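# Set the culture dish on the mat as drawn

## Task

Place the culture dish so it rests on the mat in the position and orientation shown in the reference image called manual. The whole dish must lie on the mat, no other object may be on the mat, and nothing may be tipped over.

## Robot and tools

Robot: two arms, left_arm and right_arm, each with six joints plus a two-finger gripper. Joint order everywhere (rows, results, torques) is waist, shoulder, elbow, wrist pitch, wrist yaw, wrist roll. Stated joint ranges in rad: waist -2.880 to 2.880, shoulder 0.000 to 3.142, elbow 0.000 to 3.019, wrist pitch -1.693 to 1.571, wrist yaw -1.571 to 1.571, wrist roll -2.094 to 2.094. A real end may sit up to 0.084 rad either side of these.

Frames: the scene frame has its origin at table-top height midway between the nominal arm bases, +x out over the table, +z up, left_arm toward +y. Base poses: left_arm (0, +0.285, +0.036) m, quat_wxyz (+1.000, 0, 0, +0.002); right_arm (+0.001, -0.357, +0.029) m, quat_wxyz (+1.000, 0, 0, -0.018). Each gripper's end_effector_position (m) and end_effector_quat_wxyz are reported in that arm's own base frame, and may be off by a few cm. The fingers point along the gripper's +z and open along its y; the reported point lies between the pads about 1 cm short of the tips. Fixed head cameras and the table use the scene frame; wrist cameras use their arm's base frame.

Row format (shared by execute_actions and move): one flat list of 14 numbers covering both arms, even if only one moves: left_arm's six joint values then its opening, then right_arm's six joint values then its opening. Joint values are offsets, scaled to [-1, 1], counted from the Joint targets shown in the last result (not from the previous row or target). Scale: 1.0 equals 2.811 rad for waist and shoulder, 2.53 for elbow, 2.575 for wrist pitch, 8.12 for wrist yaw, 9.528 for wrist roll. Repeating the same offset in a new call moves further. The opening is absolute, not an offset: +1 fully open, -1 closed. To keep a gripper as it is, resend its current command; 0 means half open. An action that would push a joint more than 0.084 rad beyond its range is rejected for both arms.

execute_actions(actions, cameras): actions is a list of actions; each action is a list of up to 15 rows, one per 1/30 s step; a short action repeats its last row to fill 15 steps. Images come back only for an empty actions list or when cameras names them (["all"] for all, [] for none).

move(target, speed, blend, opening_speed, grip_force, blocking, cameras): drives all joints together toward target, one 14-number row or a list of up to 15 rows, all offsets from the same current Joint targets. speed is the top rate in rad/s of the joint with most travel (0.01 to 12.57, default 0.5), one value or one per target. blend (rad) rounds corners between listed targets; 0 stops at each. opening_speed (0.2 or more, scale units per second) makes the fingers change gradually. grip_force sets the pad force limit in N, 10 to 50, per arm or for both; it persists; lower forces close slowly. blocking=false returns early while the move continues. Paths do not avoid obstacles or the other arm. The result adds a move: line such as done, off_target, moving, held or fault, possibly limits=held.

wait(seconds 0 to 10) lets time pass holding the last command. stop brakes a running move. zoom_image(camera, region [x0,y0,x1,y1] in pixels, at most 504 each way) enlarges part of the newest image of cam_head_left, cam_head_right, cam_left_wrist or cam_right_wrist (each 896x504). show_instructions shows the reference image. finished_scene(scene) ends the current scene, with scene set to its number; it is final.

Results: Joint positions and Joint velocities give one block per arm in joint order (rad, rad/s) plus the pad gap (m; 0.094 open). Joint targets are what the next offsets count from. grip_measured uses the opening scale; empty it may read slightly wide; on a firm part it reads a bit below the part's width. Joint torques follow the same order, include arm weight, and numbers 3 and 4 wrap at ±28 N m. "joint sent to its limit" means a joint hit its real end; "joint command not followed" means the clearance check altered targets. Tool commands lists current gripper commands. Per step a joint's target cannot lead its measured angle by more than a fixed amount, and targets that would move a gripper over 110 mm are scaled back, so large moves may need several actions.

Gripping: to release, command well above grip_measured. Close slowly on fragile items. Shut grippers press hard.

Avoid: arms touching or one gripper closing on the other's fingers, fast or hard contact with the table or fixed objects, dropping the dish or letting go while it moves, anything falling or being left off the table, and long holds or pushing at unreachable poses, which heat motors (MOTOR HOT near 85 °C; at 100 °C the arm goes limp for a while). Loose objects may get brief nudges. The scene keeps running while you think.

Each tool is called after "Request:" in YAML: its name, and indented under it one key for each argument.

Reference images:

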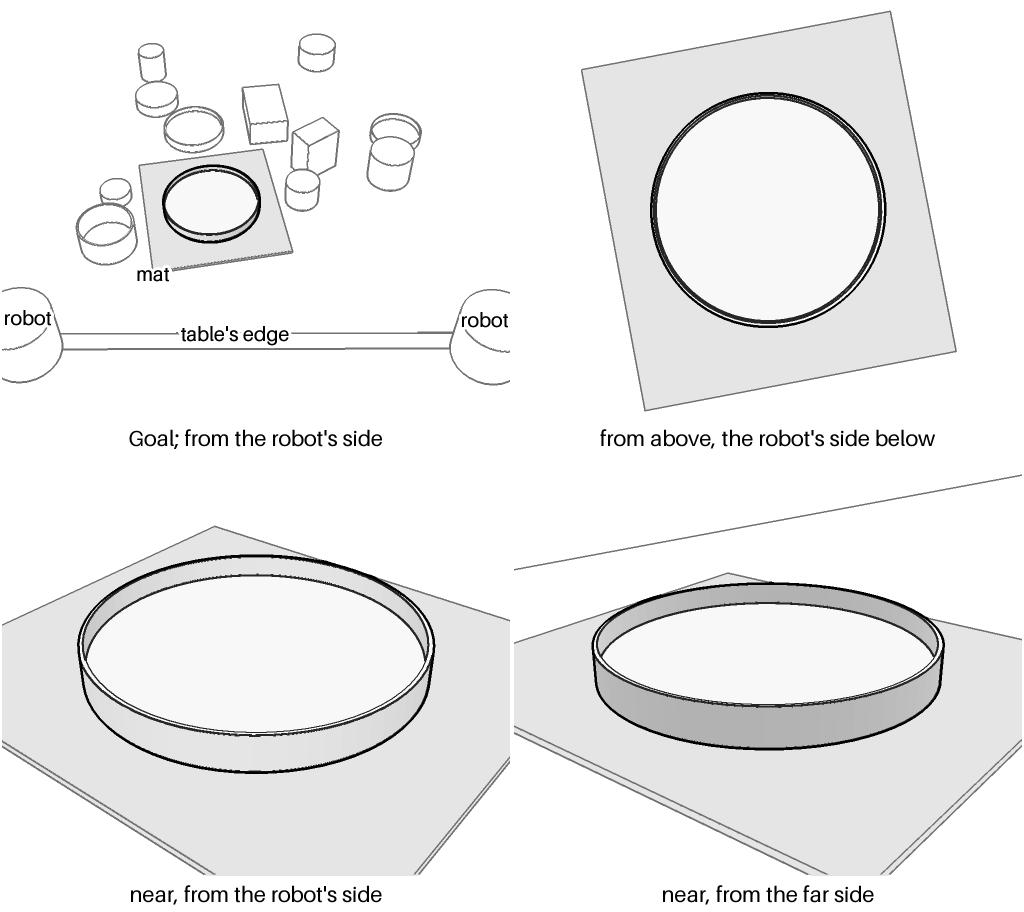

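## Session

Request:
execute_actions:
  actions: []

Scene clock: 0.00 s.
left_arm: end_effector_position=(+0.4422, +0.4132, +0.1076) grip_measured=+1.000 end_effector_quat_wxyz=(+0.335, +0.227, +0.905, +0.130) | right_arm: end_effector_position=(+0.3252, +0.1107, +0.2072) grip_measured=+1.000 end_effector_quat_wxyz=(+0.010, -0.175, +0.984, -0.014)
Joint positions: left_arm=[0.886 1.724 1.186 -0.453 0.48 1.23 0.094] | right_arm=[0.345 1.237 1.091 -1.411 0.032 -0.007 0.094]
Joint velocities: within noise
Joint torques (N m): no reading
Motor temperatures (°C): left_arm=[25 26 23 28 25 22 19] | right_arm=[24 20 23 24 23 23 23]
Heat: left arm: hottest wrist pitch 28 °C; right arm: hottest waist 24 °C.
Joint targets: left_arm=[0.886 1.727 1.208 -0.451 0.480 1.230] | right_arm=[0.345 1.238 1.118 -1.410 0.032 -0.007]
Tool commands: left_gripper/opening=+1.0 right_gripper/opening=+1.0

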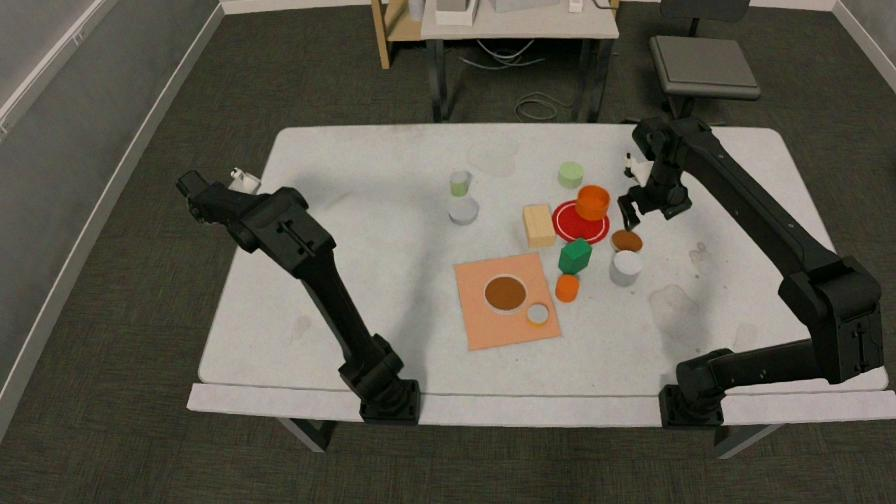

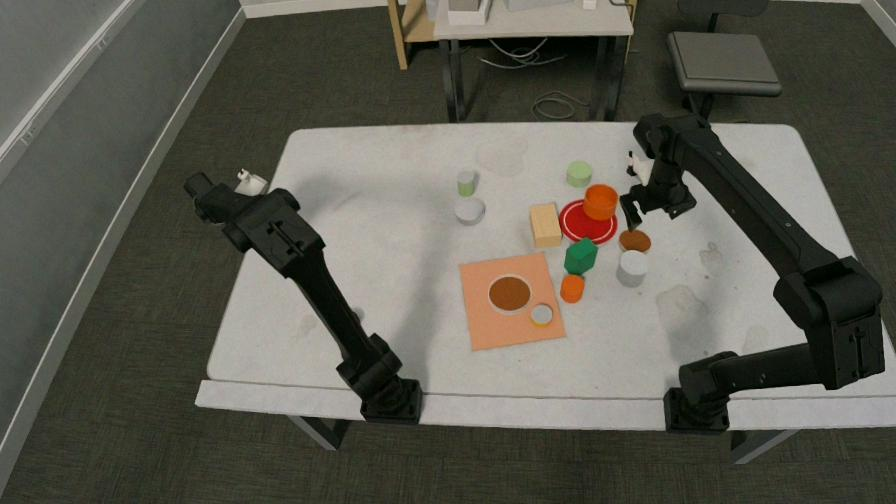

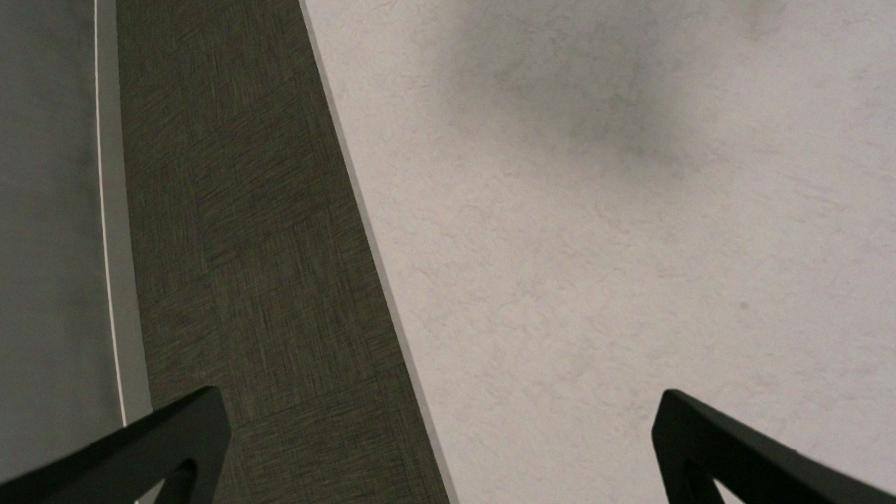

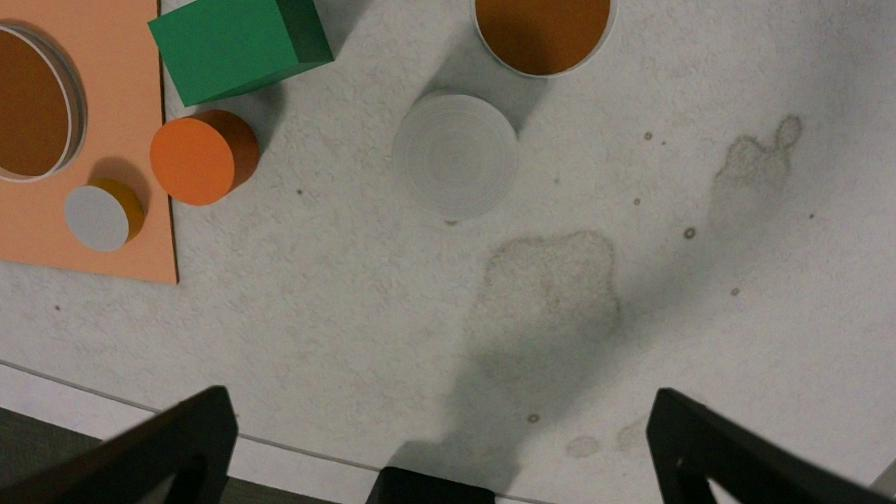

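Request:
zoom_image:
  camera: "cam_head_left"
  region: [430, 150, 680, 360]

Request:
zoom_image:
  camera: "cam_head_right"
  region: [430, 150, 680, 360]

Scaled by 2.016 from the camera's 896x504 image, which has a finer 1280x720 frame.

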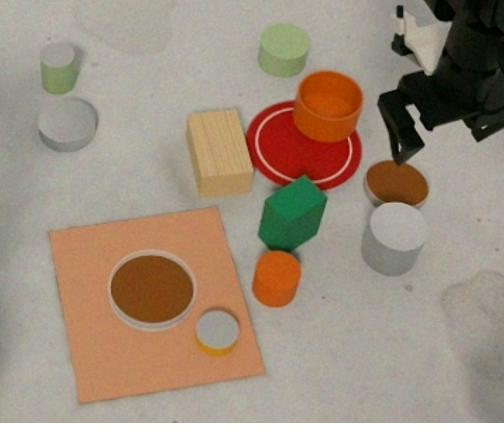

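Scaled by 2.016 from the camera's 896x504 image, which has a finer 1280x720 frame.

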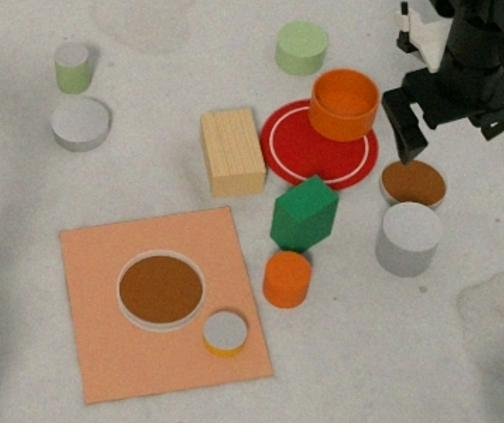

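Request:
move:
  target: [0,0,0,0,0,0,1,0,0,0.12,0,0,0,1]
  speed: 0.8

Request:
move:
  target: [0,0,0,0,0,0,1,0,0,0,0.12,0,0,1]
  speed: 0.8

Request:
move:
  target: [0,0,0,0,0,0,1,0,-0.12,0,0,0,0,1]
  speed: 0.8

Request:
move:
  target: [0,0,0,0,0,0,1,-0.3,0,0,0,0.06,0,1]
  speed: 1.0
  cameras: ["all"]

Scene clock: 62.80 s.
left_arm: end_effector_position=(+0.4422, +0.4132, +0.1076) grip_measured=+1.000 end_effector_quat_wxyz=(+0.335, +0.227, +0.905, +0.130) | right_arm: end_effector_position=(+0.3906, +0.1343, +0.3283) grip_measured=+1.000 end_effector_quat_wxyz=(+0.152, -0.171, +0.974, +0.010)
Joint positions: left_arm=[0.886 1.724 1.186 -0.453 0.48 1.23 0.094] | right_arm=[0.345 1.234 1.378 -1.411 0.032 -0.007 0.094]
Joint torques (N m): left_arm=[0.32 -11.58 10.04 1.35 0.42 0.03] | right_arm=[-0.26 -7.41 12.62 0.44 0.08 0.03]
Motor temperatures (°C): left_arm=[24 28 33 27 24 22 19] | right_arm=[24 21 37 24 22 22 22]
Heat: left arm: hottest elbow 33 °C; right arm: hottest elbow 37 °C.
Joint targets: left_arm=[0.886 1.727 1.208 -0.451 0.480 1.230] | right_arm=[0.345 1.238 1.422 -1.410 0.032 -0.007]
move: off_target (right_arm); right_arm: the elbow is farthest, 0.044 rad from its target

Scene clock: 63.90 s.
left_arm: end_effector_position=(+0.4422, +0.4132, +0.1076) grip_measured=+1.000 end_effector_quat_wxyz=(+0.335, +0.227, +0.905, +0.130) | right_arm: end_effector_position=(+0.4519, +0.1563, +0.3597) grip_measured=+1.000 end_effector_quat_wxyz=(+0.292, -0.163, +0.942, +0.035)
Joint positions: left_arm=[0.886 1.724 1.186 -0.453 0.48 1.23 0.094] | right_arm=[0.345 1.234 1.378 -1.118 0.032 -0.007 0.094]
Joint torques (N m): left_arm=[0.32 -11.58 10.04 1.35 0.42 0.03] | right_arm=[-0.26 -7.88 13.04 1.43 0.07 0.03]
Heat: left arm: hottest elbow 33 °C; right arm: hottest elbow 38 °C.
Joint targets: left_arm=[0.886 1.727 1.208 -0.451 0.480 1.230] | right_arm=[0.345 1.238 1.422 -1.101 0.032 -0.007]
move: off_target (right_arm); right_arm: the elbow is farthest, 0.044 rad from its target

Scene clock: 65.27 s.
left_arm: end_effector_position=(+0.4422, +0.4132, +0.1076) grip_measured=+1.000 end_effector_quat_wxyz=(+0.335, +0.227, +0.905, +0.130) | right_arm: end_effector_position=(+0.3582, +0.1226, +0.5044) grip_measured=+1.000 end_effector_quat_wxyz=(+0.451, -0.149, +0.878, +0.063)
Joint positions: left_arm=[0.886 1.724 1.186 -0.453 0.48 1.23 0.094] | right_arm=[0.345 0.903 1.394 -1.117 0.032 -0.007 0.094]
Joint torques (N m): left_arm=[0.32 -11.58 10.03 1.35 0.42 0.03] | right_arm=[-0.32 -2.73 11.23 1.72 0.07 0.03]
Heat: left arm: hottest elbow 33 °C; right arm: hottest elbow 38 °C.
Joint targets: left_arm=[0.886 1.727 1.208 -0.451 0.480 1.230] | right_arm=[0.345 0.900 1.421 -1.101 0.032 -0.007]
move: done

Scene clock: 66.73 s.
left_arm: end_effector_position=(+0.4422, +0.4132, +0.1076) grip_measured=+1.000 end_effector_quat_wxyz=(+0.335, +0.227, +0.905, +0.130) | right_arm: end_effector_position=(+0.2769, -0.2461, +0.5177) grip_measured=+1.000 end_effector_quat_wxyz=(+0.370, +0.319, +0.808, -0.329)
Joint positions: left_arm=[0.886 1.724 1.186 -0.453 0.48 1.23 0.094] | right_arm=[-0.491 0.903 1.394 -1.117 0.516 -0.007 0.094]
Joint torques (N m): left_arm=[0.32 -11.63 10.03 1.35 0.42 0.03] | right_arm=[-0.79 -2.67 11.17 1.66 0.32 0.05]
Heat: left arm: hottest elbow 33 °C; right arm: hottest elbow 38 °C.
Joint targets: left_arm=[0.886 1.727 1.208 -0.451 0.480 1.230] | right_arm=[-0.498 0.900 1.421 -1.101 0.519 -0.007]
move: done
camera_calibration:
cam_right_wrist: T_world_to_cam=[[-0.751963, -0.595428, 0.282874, -0.0822793], [-0.642733, 0.56691, -0.515274, 0.62259], [0.146444, -0.56928, -0.808996, 0.3282], [0, 0, 0, 1]] pos_world=[0.290225, -0.215106, 0.609591]

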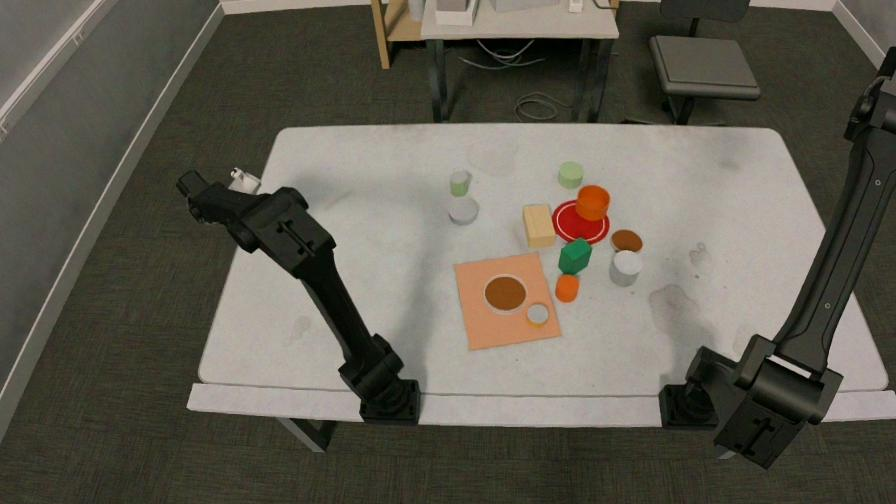

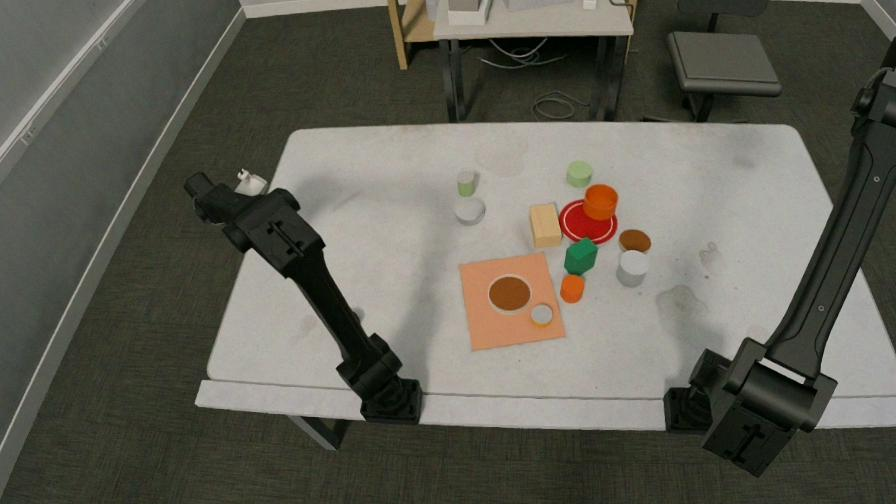

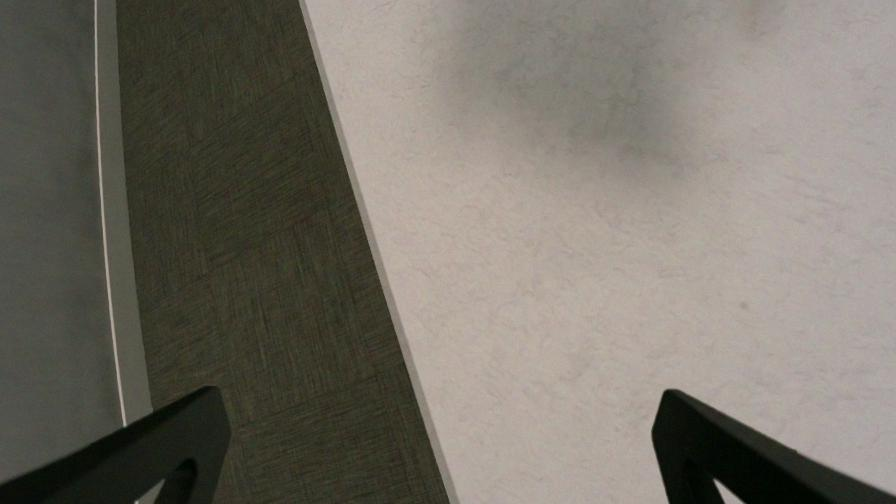

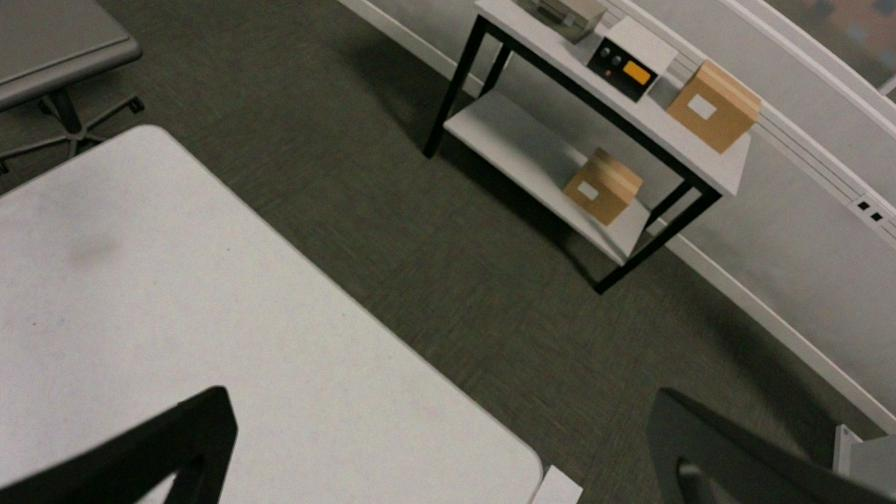

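Request:
move:
  target: [0,0,0,0,0,0,1,0.3283,0.0708,-0.0609,-0.0532,-0.0639,0,1]
  speed: 1.2
  cameras: ["cam_right_wrist"]

Request:
zoom_image:
  camera: "cam_right_wrist"
  region: [200, 0, 700, 400]

Scene clock: 174.53 s.
left_arm: end_effector_position=(+0.4422, +0.4132, +0.1076) grip_measured=+1.000 end_effector_quat_wxyz=(+0.335, +0.227, +0.905, +0.130) | right_arm: end_effector_position=(+0.3717, +0.1669, +0.3471) grip_measured=+1.000 end_effector_quat_wxyz=(+0.249, -0.206, +0.945, +0.052)
Joint positions: left_arm=[0.886 1.724 1.186 -0.453 0.48 1.23 0.094] | right_arm=[0.424 1.096 1.266 -1.227 0.002 -0.007 0.094]
Joint torques (N m): left_arm=[0.32 -11.58 10.03 1.35 0.42 0.03] | right_arm=[-0.21 -5.6 9.69 0.34 -0.02 0.03]
Motor temperatures (°C): left_arm=[24 29 37 27 23 22 19] | right_arm=[24 21 45 23 22 21 22]
Heat: left arm: hottest elbow 37 °C; right arm: hottest elbow 45 °C.
Joint targets: left_arm=[0.886 1.727 1.208 -0.451 0.480 1.230] | right_arm=[0.425 1.099 1.267 -1.238 0.000 -0.007]
move: done
camera_calibration:
cam_right_wrist: T_world_to_cam=[[0.423693, -0.905702, -0.0137126, 0.000830787], [-0.903474, -0.421469, -0.0780945, 0.471608], [0.0649509, 0.0454771, -0.996852, 0.40431], [0, 0, 0, 1]] pos_world=[0.399473, 0.181134, 0.439879]
Images, in order (width x height): cam_right_wrist 896x504.

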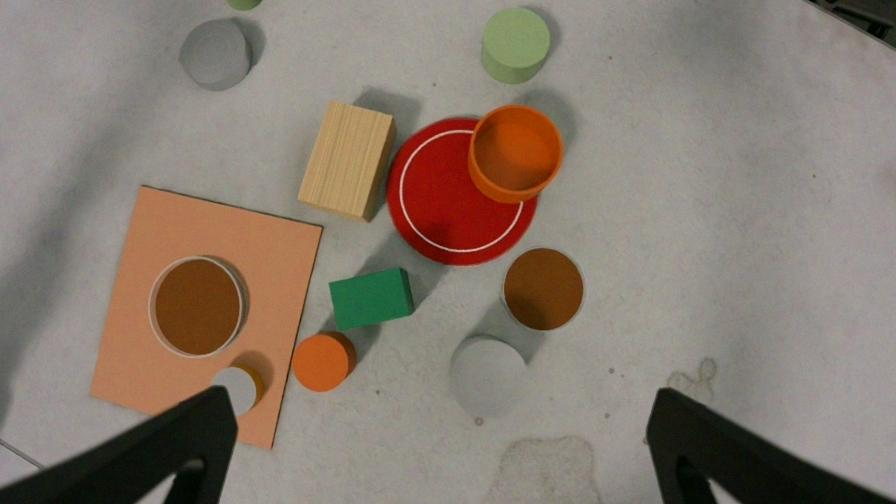

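Scaled by 1.008 from the camera's 896x504 image, which has a finer 1280x720 frame.

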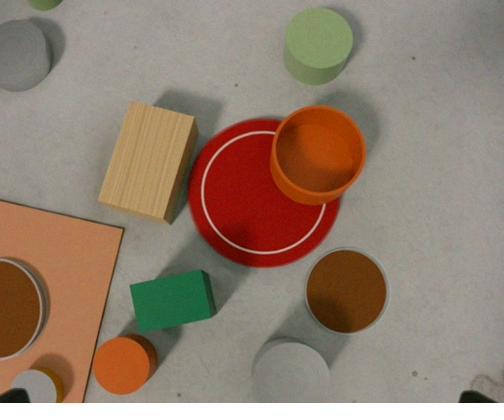

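Request:
move:
  target: [0,0,0,0,0,0,1,-0.0344,0.2787,0.136,-0.0239,0,0.0007,1]
  speed: 1.2
  cameras: ["cam_right_wrist","cam_head_left"]

Request:
zoom_image:
  camera: "cam_right_wrist"
  region: [200, 104, 700, 504]

Scene clock: 307.67 s.
left_arm: end_effector_position=(+0.4422, +0.4132, +0.1076) grip_measured=+1.000 end_effector_quat_wxyz=(+0.335, +0.227, +0.905, +0.130) | right_arm: end_effector_position=(+0.5253, +0.1800, +0.0957) grip_measured=+1.000 end_effector_quat_wxyz=(-0.026, -0.168, +0.985, -0.005)
Joint positions: left_arm=[0.886 1.724 1.186 -0.453 0.48 1.23 0.094] | right_arm=[0.331 1.896 1.564 -1.291 0.001 -0.007 0.094]
Joint torques (N m): left_arm=[0.32 -11.58 10.03 1.35 0.42 0.03] | right_arm=[-0.56 -17.26 11.79 -0.46 -0.01 0.09]
Motor temperatures (°C): left_arm=[24 29 39 26 22 22 19] | right_arm=[23 22 38 22 21 21 22]
Heat: left arm: hottest elbow 39 °C; right arm: hottest elbow 38 °C.
Joint targets: left_arm=[0.886 1.727 1.208 -0.451 0.480 1.230] | right_arm=[0.328 1.883 1.612 -1.299 0.000 0.000]
move: off_target (right_arm); right_arm: the elbow is farthest, 0.047 rad from its target
camera_calibration:
cam_right_wrist: T_world_to_cam=[[0.329083, -0.944097, -0.0196243, 0.00136393], [-0.831068, -0.299427, 0.468689, 0.483989], [-0.448364, -0.137928, -0.883145, 0.434886], [0, 0, 0, 1]] pos_world=[0.596766, 0.20619, 0.157254]
Images, in order (width x height): cam_head_left 896x504, cam_right_wrist 896x504.

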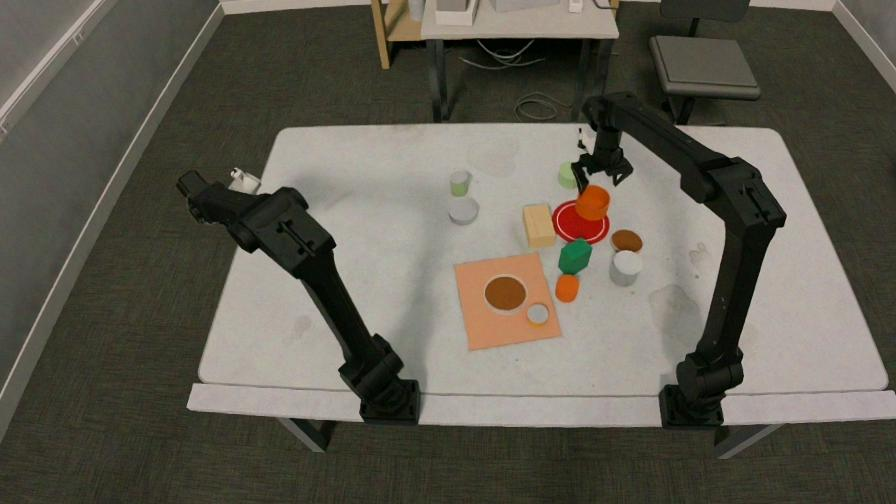

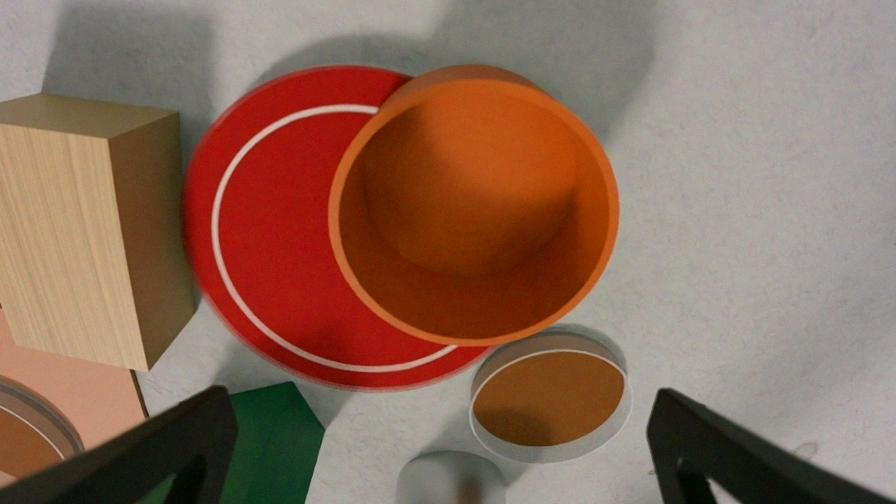

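Scaled by 1.008 from the camera's 896x504 image, which has a finer 1280x720 frame.

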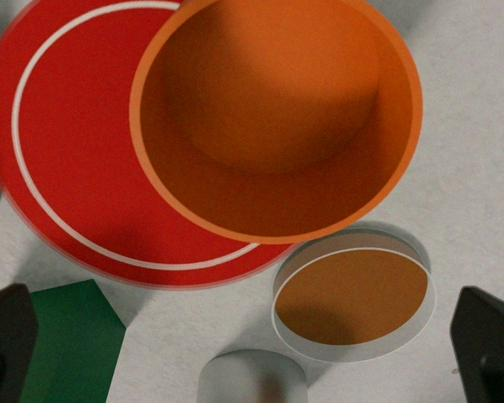

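Request:
zoom_image:
  camera: "cam_right_wrist"
  region: [170, 50, 370, 220]

Request:
zoom_image:
  camera: "cam_right_wrist"
  region: [430, 300, 660, 480]

Request:
zoom_image:
  camera: "cam_right_wrist"
  region: [230, 300, 430, 440]

Request:
zoom_image:
  camera: "cam_head_left"
  region: [440, 160, 560, 260]

Request:
zoom_image:
  camera: "cam_head_left"
  region: [450, 250, 570, 350]

Scaled by 2.520 from the camera's 896x504 image, which has a finer 1280x720 frame.

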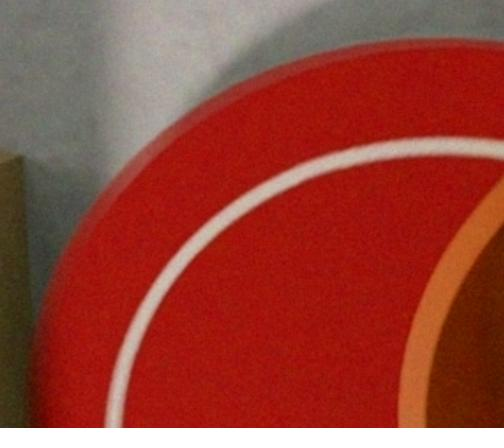

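Scaled by 2.191 from the camera's 896x504 image, which has a finer 1280x720 frame.

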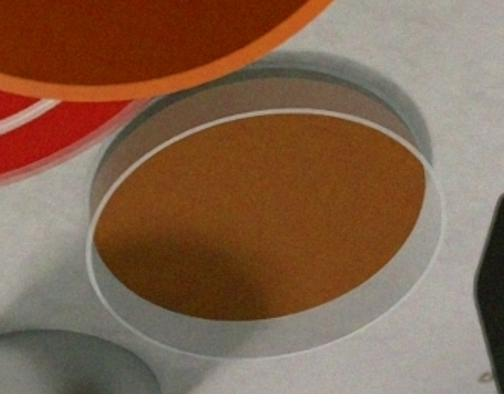

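Scaled by 2.520 from the camera's 896x504 image, which has a finer 1280x720 frame.

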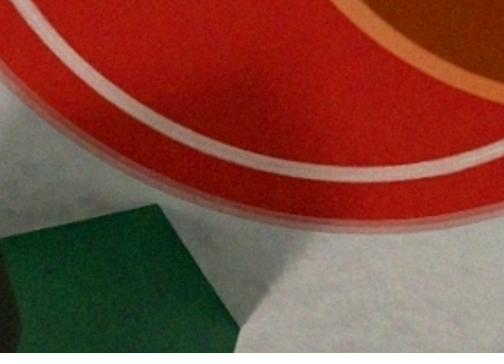

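Scaled by 4.200 from the camera's 896x504 image, which has a finer 1280x720 frame.

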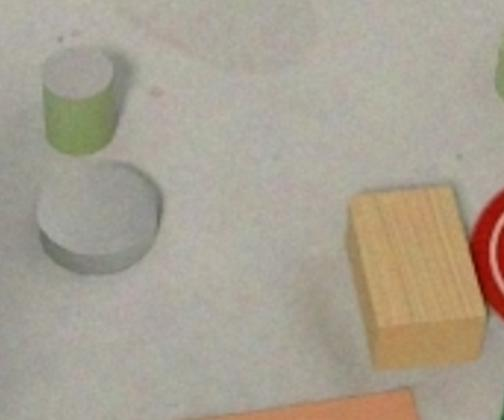

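Scaled by 4.200 from the camera's 896x504 image, which has a finer 1280x720 frame.

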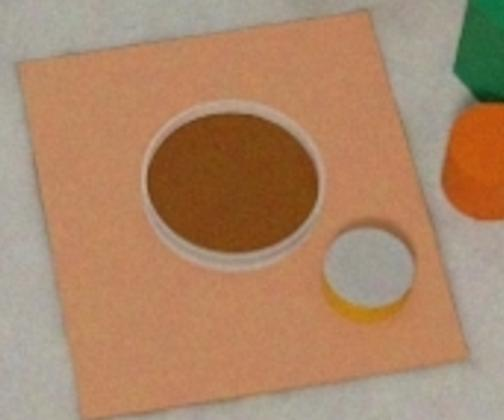

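Request:
move:
  target: [0.2,-0.25,0,0,-0.059,0,1,0,-0.2,0,0,0,0,1]
  speed: 1.2
  cameras: ["cam_right_wrist","cam_head_left","cam_head_right"]

Request:
zoom_image:
  camera: "cam_head_left"
  region: [200, 150, 450, 400]

Scene clock: 355.73 s.
left_arm: end_effector_position=(+0.0645, +0.4886, +0.4859) grip_measured=+1.000 end_effector_quat_wxyz=(+0.142, -0.083, +0.794, +0.585) | right_arm: end_effector_position=(+0.4614, +0.1580, +0.3942) grip_measured=+1.000 end_effector_quat_wxyz=(+0.258, -0.162, +0.952, +0.042)
Joint positions: left_arm=[1.442 1.011 1.186 -0.453 0.005 1.23 0.094] | right_arm=[0.331 1.317 1.566 -1.291 0.001 -0.007 0.094]
Joint torques (N m): left_arm=[0.73 -3.31 11.64 2.03 -0.1 -0.01] | right_arm=[-0.56 -8.47 12.88 0.43 -0.01 0.09]
Motor temperatures (°C): left_arm=[24 29 40 26 22 22 19] | right_arm=[23 29 41 22 21 21 22]
Heat: left arm: hottest elbow 40 °C; right arm: hottest elbow 41 °C.
Joint targets: left_arm=[1.448 1.024 1.208 -0.451 0.001 1.230] | right_arm=[0.328 1.321 1.612 -1.299 0.000 0.000]
move: off_target (right_arm); right_arm: the elbow is farthest, 0.046 rad from its target
camera_calibration:
cam_right_wrist: T_world_to_cam=[[0.3386, -0.940823, -0.0142307, 0.000420503], [-0.937293, -0.335924, -0.0929392, 0.560482], [0.0826589, 0.0448075, -0.99557, 0.437324], [0, 0, 0, 1]] pos_world=[0.489044, 0.169079, 0.487483]
Images, in order (width x height): cam_head_left 896x504, cam_head_right 896x504, cam_right_wrist 896x504.

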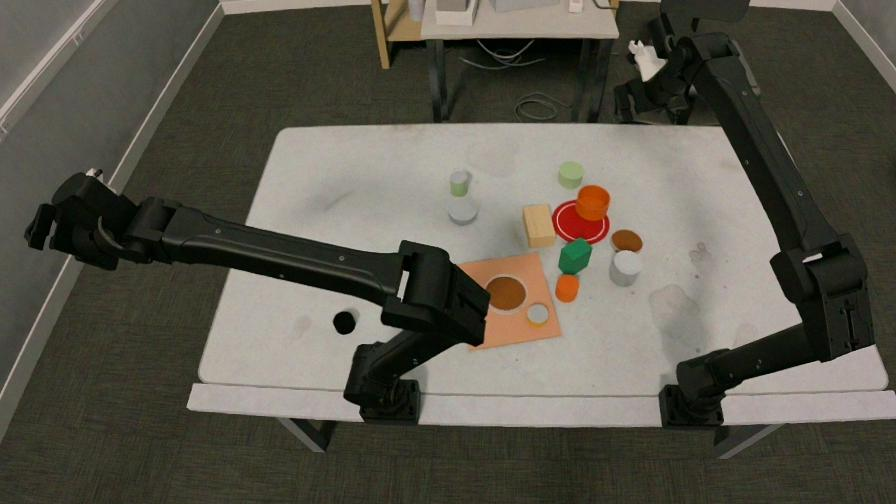

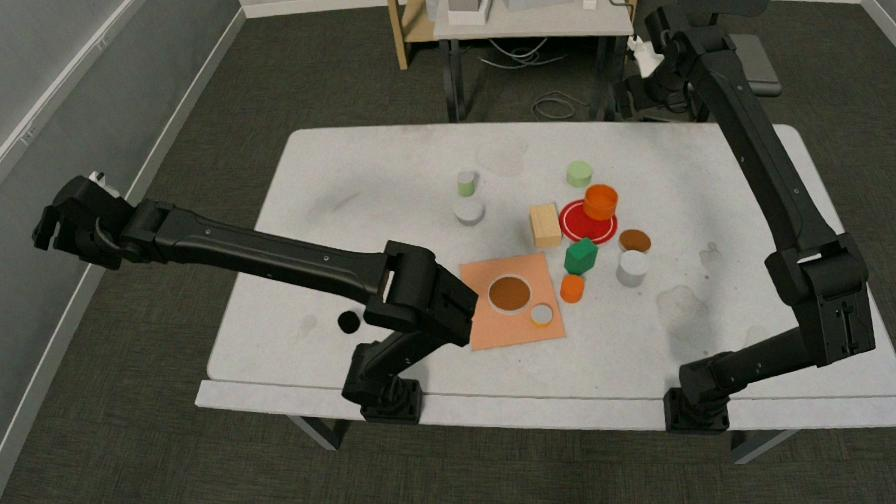

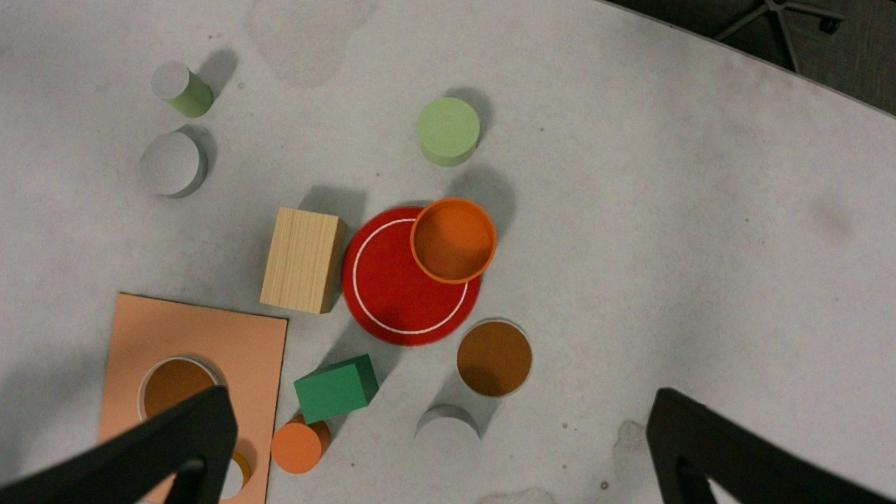

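Scaled by 2.016 from the camera's 896x504 image, which has a finer 1280x720 frame.

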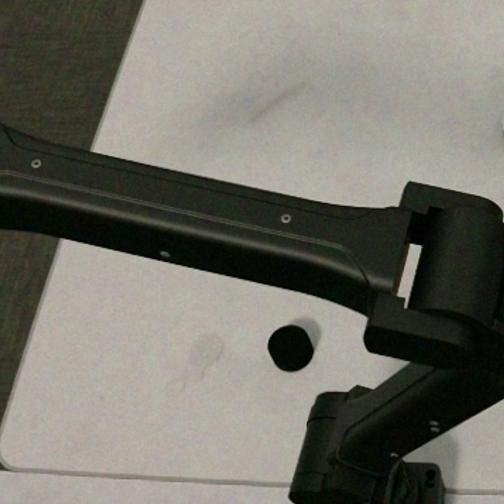

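Request:
zoom_image:
  camera: "cam_head_left"
  region: [540, 170, 640, 260]

Request:
zoom_image:
  camera: "cam_right_wrist"
  region: [330, 180, 510, 360]

Scaled by 5.040 from the camera's 896x504 image, which has a finer 1280x720 frame.

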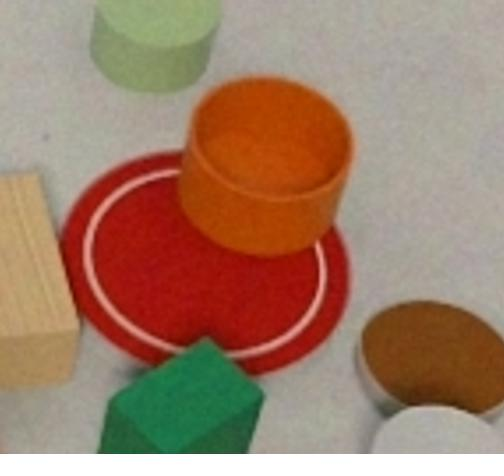

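Scaled by 2.800 from the camera's 896x504 image, which has a finer 1280x720 frame.

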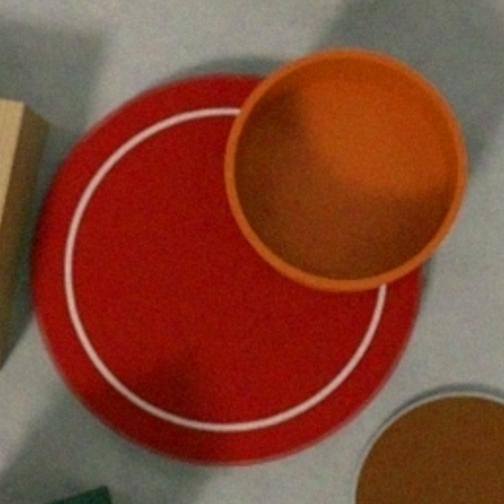

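Request:
zoom_image:
  camera: "cam_head_left"
  region: [440, 120, 560, 220]

Request:
zoom_image:
  camera: "cam_right_wrist"
  region: [200, 0, 420, 140]

Request:
zoom_image:
  camera: "cam_head_right"
  region: [540, 170, 660, 290]

Scaled by 4.200 from the camera's 896x504 image, which has a finer 1280x720 frame.

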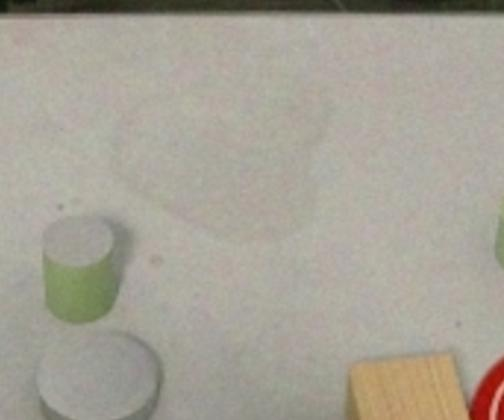

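Scaled by 2.291 from the camera's 896x504 image, which has a finer 1280x720 frame.

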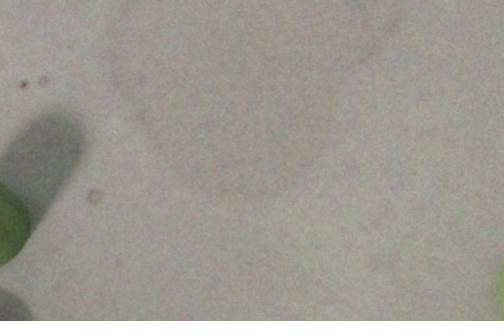

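Scaled by 4.200 from the camera's 896x504 image, which has a finer 1280x720 frame.

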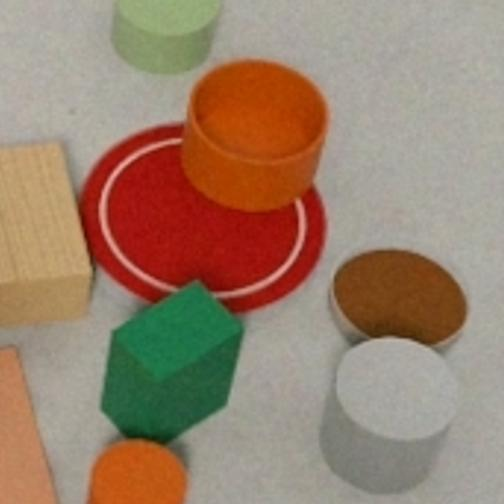

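Request:
move:
  target:
    - [0,0,0,0,0,0,1,0.001,0.1953,0.0174,-0.0023,0,0,1]
    - [0,0,0,0,0,0,1,0.001,0.2309,-0.0364,0.087,0,0,1]
  speed: [1.0,0.3]
  cameras: ["cam_right_wrist"]

Scene clock: 466.37 s.
left_arm: end_effector_position=(+0.0645, +0.4886, +0.4859) grip_measured=+1.000 end_effector_quat_wxyz=(+0.142, -0.083, +0.794, +0.585) | right_arm: end_effector_position=(+0.5519, +0.1891, +0.0420) grip_measured=+1.000 end_effector_quat_wxyz=(+0.019, -0.168, +0.986, +0.002)
Joint positions: left_arm=[1.442 1.011 1.186 -0.453 0.005 1.23 0.094] | right_arm=[0.331 1.963 1.518 -1.088 0.001 -0.007 0.094]
Joint torques (N m): left_arm=[0.67 -3.19 11.74 2.03 -0.11 -0.01] | right_arm=[-0.32 -16.56 8.21 0.42 -0.03 0.09]
Motor temperatures (°C): left_arm=[23 27 46 26 22 21 19] | right_arm=[23 24 52 22 21 20 22]
Heat: left arm: hottest elbow 46 °C; right arm: hottest elbow 52 °C.
Joint targets: left_arm=[1.448 1.024 1.208 -0.451 0.002 1.230] | right_arm=[0.331 1.970 1.519 -1.075 0.000 0.000]
move: done
camera_calibration:
cam_right_wrist: T_world_to_cam=[[0.330737, -0.943528, -0.0191995, -0.000928808], [-0.867388, -0.311937, 0.387728, 0.559813], [-0.371821, -0.111583, -0.921574, 0.355126], [0, 0, 0, 1]] pos_world=[0.617925, 0.213376, 0.110202]
Images, in order (width x height): cam_right_wrist 896x504.

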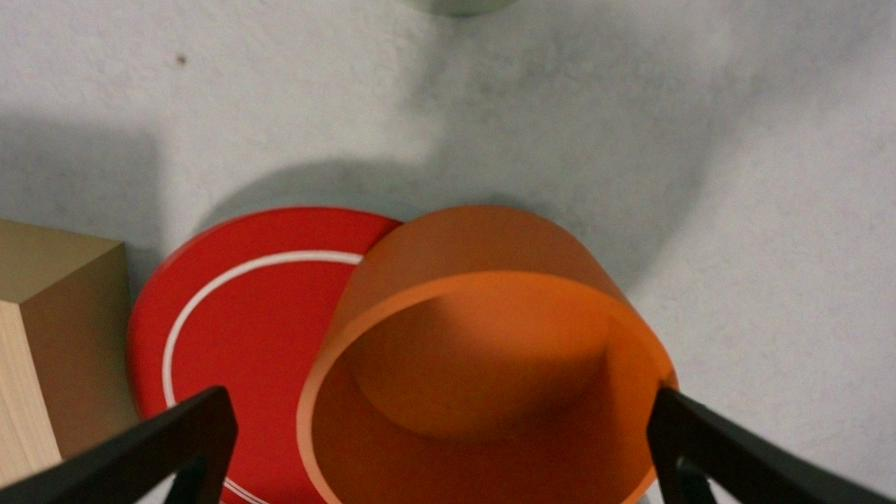

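Request:
move:
  target:
    - [0,0,0,0,0,0,1,-0.0057,-0.002,0.005,0,0,0,1]
    - [0,0,0,0,0,0,1,-0.0057,0.0082,-0.0167,0.0078,0,0,1]
  speed: 0.25
  cameras: ["cam_right_wrist"]

Scene clock: 494.60 s.
left_arm: end_effector_position=(+0.0645, +0.4886, +0.4859) grip_measured=+1.000 end_effector_quat_wxyz=(+0.142, -0.083, +0.794, +0.585) | right_arm: end_effector_position=(+0.5415, +0.1810, +0.0213) grip_measured=+1.000 end_effector_quat_wxyz=(+0.003, -0.164, +0.986, +0.000)
Joint positions: left_arm=[1.442 1.011 1.186 -0.453 0.005 1.23 0.094] | right_arm=[0.324 1.977 1.479 -1.067 0.001 -0.007 0.094]
Joint torques (N m): left_arm=[0.73 -3.25 11.74 2.03 -0.11 -0.01] | right_arm=[-0.97 -15.79 7.83 0.36 0 0.09]
Motor temperatures (°C): left_arm=[23 27 46 26 22 21 19] | right_arm=[23 24 46 22 21 20 22]
Heat: left arm: hottest elbow 46 °C; right arm: hottest elbow 46 °C.
Joint targets: left_arm=[1.448 1.024 1.208 -0.451 0.002 1.230] | right_arm=[0.315 1.993 1.477 -1.055 0.000 0.000]
move: done
camera_calibration:
cam_right_wrist: T_world_to_cam=[[0.322936, -0.946216, -0.0196783, -0.000828356], [-0.857766, -0.301408, 0.416402, 0.548541], [-0.399938, -0.117592, -0.908967, 0.347225], [0, 0, 0, 1]] pos_world=[0.609656, 0.205382, 0.0871865]
Images, in order (width x height): cam_right_wrist 896x504.

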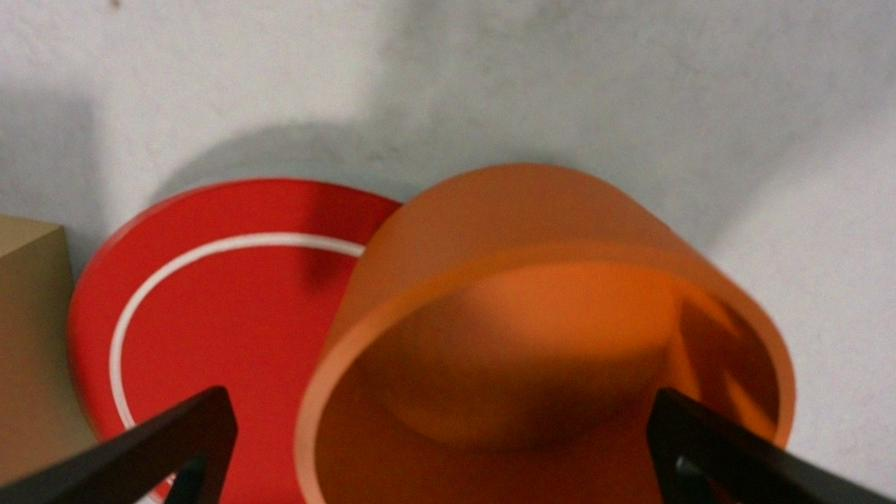

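Request:
move:
  target:
    - [0,0,0,0,0,0,1,0,-0.032,0,0,0,0,1]
    - [0,0,0,0,0,0,1,-0.0095,-0.032,0,0,0,0,1]
    - [0,0,0,0,0,0,1,-0.0095,0,0,0,0,0,1]
  speed: 0.3
  cameras: ["cam_right_wrist"]

Scene clock: 514.20 s.
left_arm: end_effector_position=(+0.0645, +0.4886, +0.4859) grip_measured=+1.000 end_effector_quat_wxyz=(+0.142, -0.083, +0.794, +0.585) | right_arm: end_effector_position=(+0.5492, +0.1660, +0.0388) grip_measured=+1.000 end_effector_quat_wxyz=(+0.018, -0.148, +0.989, +0.009)
Joint positions: left_arm=[1.442 1.011 1.186 -0.453 0.005 1.23 0.094] | right_arm=[0.291 1.944 1.478 -1.067 -0.012 -0.006 0.094]
Joint torques (N m): left_arm=[0.67 -3.19 11.73 2.03 -0.11 -0.01] | right_arm=[-0.21 -13.27 8.02 0.4 0.51 0.09]
Heat: left arm: hottest elbow 47 °C; right arm: hottest elbow 43 °C.
Joint targets: left_arm=[1.448 1.024 1.208 -0.451 0.002 1.230] | right_arm=[0.289 1.993 1.477 -1.055 0.000 0.000]
move: off_target (right_arm); right_arm: the shoulder is farthest, 0.049 rad from its target
camera_calibration:
cam_right_wrist: T_world_to_cam=[[0.291588, -0.955977, -0.0329204, 0.00217161], [-0.877933, -0.28113, 0.387557, 0.552091], [-0.37975, -0.0841051, -0.921258, 0.348247], [0, 0, 0, 1]] pos_world=[0.616313, 0.186575, 0.10693]
Images, in order (width x height): cam_right_wrist 896x504.

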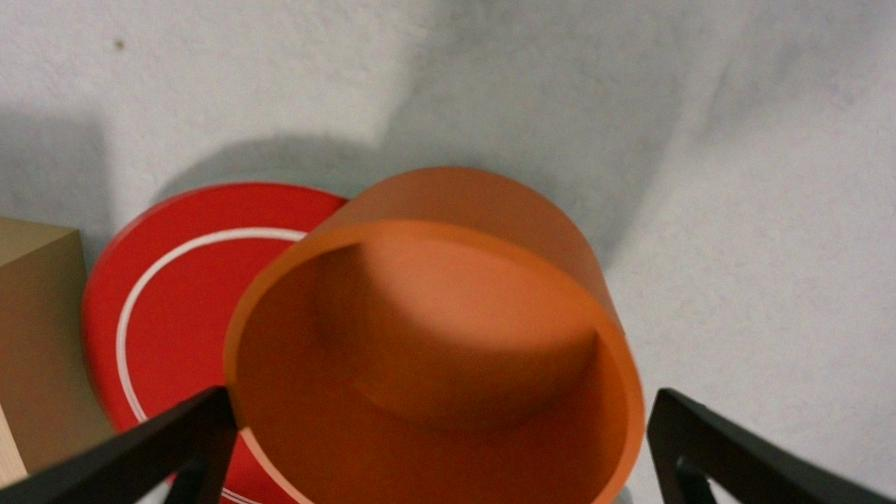

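Request:
move:
  target:
    - [0,0,0,0,0,0,1,0,-0.035,0,0,0,0,1]
    - [0,0,0,0,0,0,1,-0.0238,-0.035,0,0,0,0,0.1]
  speed: 0.3
  cameras: ["cam_right_wrist"]

Scene clock: 529.40 s.
left_arm: end_effector_position=(+0.0645, +0.4886, +0.4859) grip_measured=+1.000 end_effector_quat_wxyz=(+0.142, -0.083, +0.794, +0.585) | right_arm: end_effector_position=(+0.5636, +0.1225, +0.0601) grip_measured=+0.103 end_effector_quat_wxyz=(+0.038, -0.110, +0.993, +0.004)
Joint positions: left_arm=[1.442 1.011 1.186 -0.453 0.005 1.23 0.094] | right_arm=[0.215 1.906 1.478 -1.067 -0.001 -0.006 0.052]
Joint torques (N m): left_arm=[0.73 -3.19 11.74 2.03 -0.11 -0.01] | right_arm=[0.32 -17.26 8.21 0.47 0.09 0.09]
Heat: left arm: hottest elbow 47 °C; right arm: hottest elbow 43 °C.
Joint targets: left_arm=[1.448 1.024 1.208 -0.451 0.002 1.230] | right_arm=[0.222 1.894 1.477 -1.055 0.000 0.000]
move: done
camera_calibration:
cam_right_wrist: T_world_to_cam=[[0.218707, -0.975558, -0.0212904, -0.0000801493], [-0.911699, -0.21207, 0.351897, 0.557135], [-0.347811, -0.0575518, -0.935797, 0.349309], [0, 0, 0, 1]] pos_world=[0.62945, 0.138177, 0.130826]
Images, in order (width x height): cam_right_wrist 896x504.

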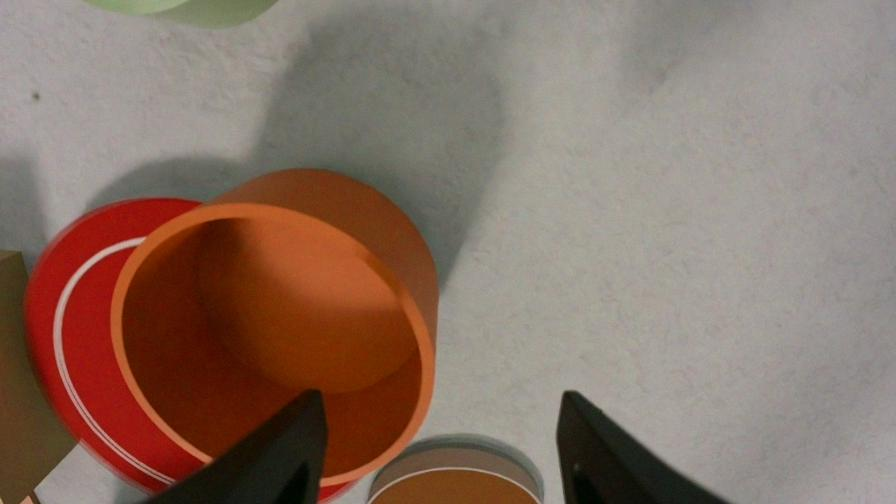

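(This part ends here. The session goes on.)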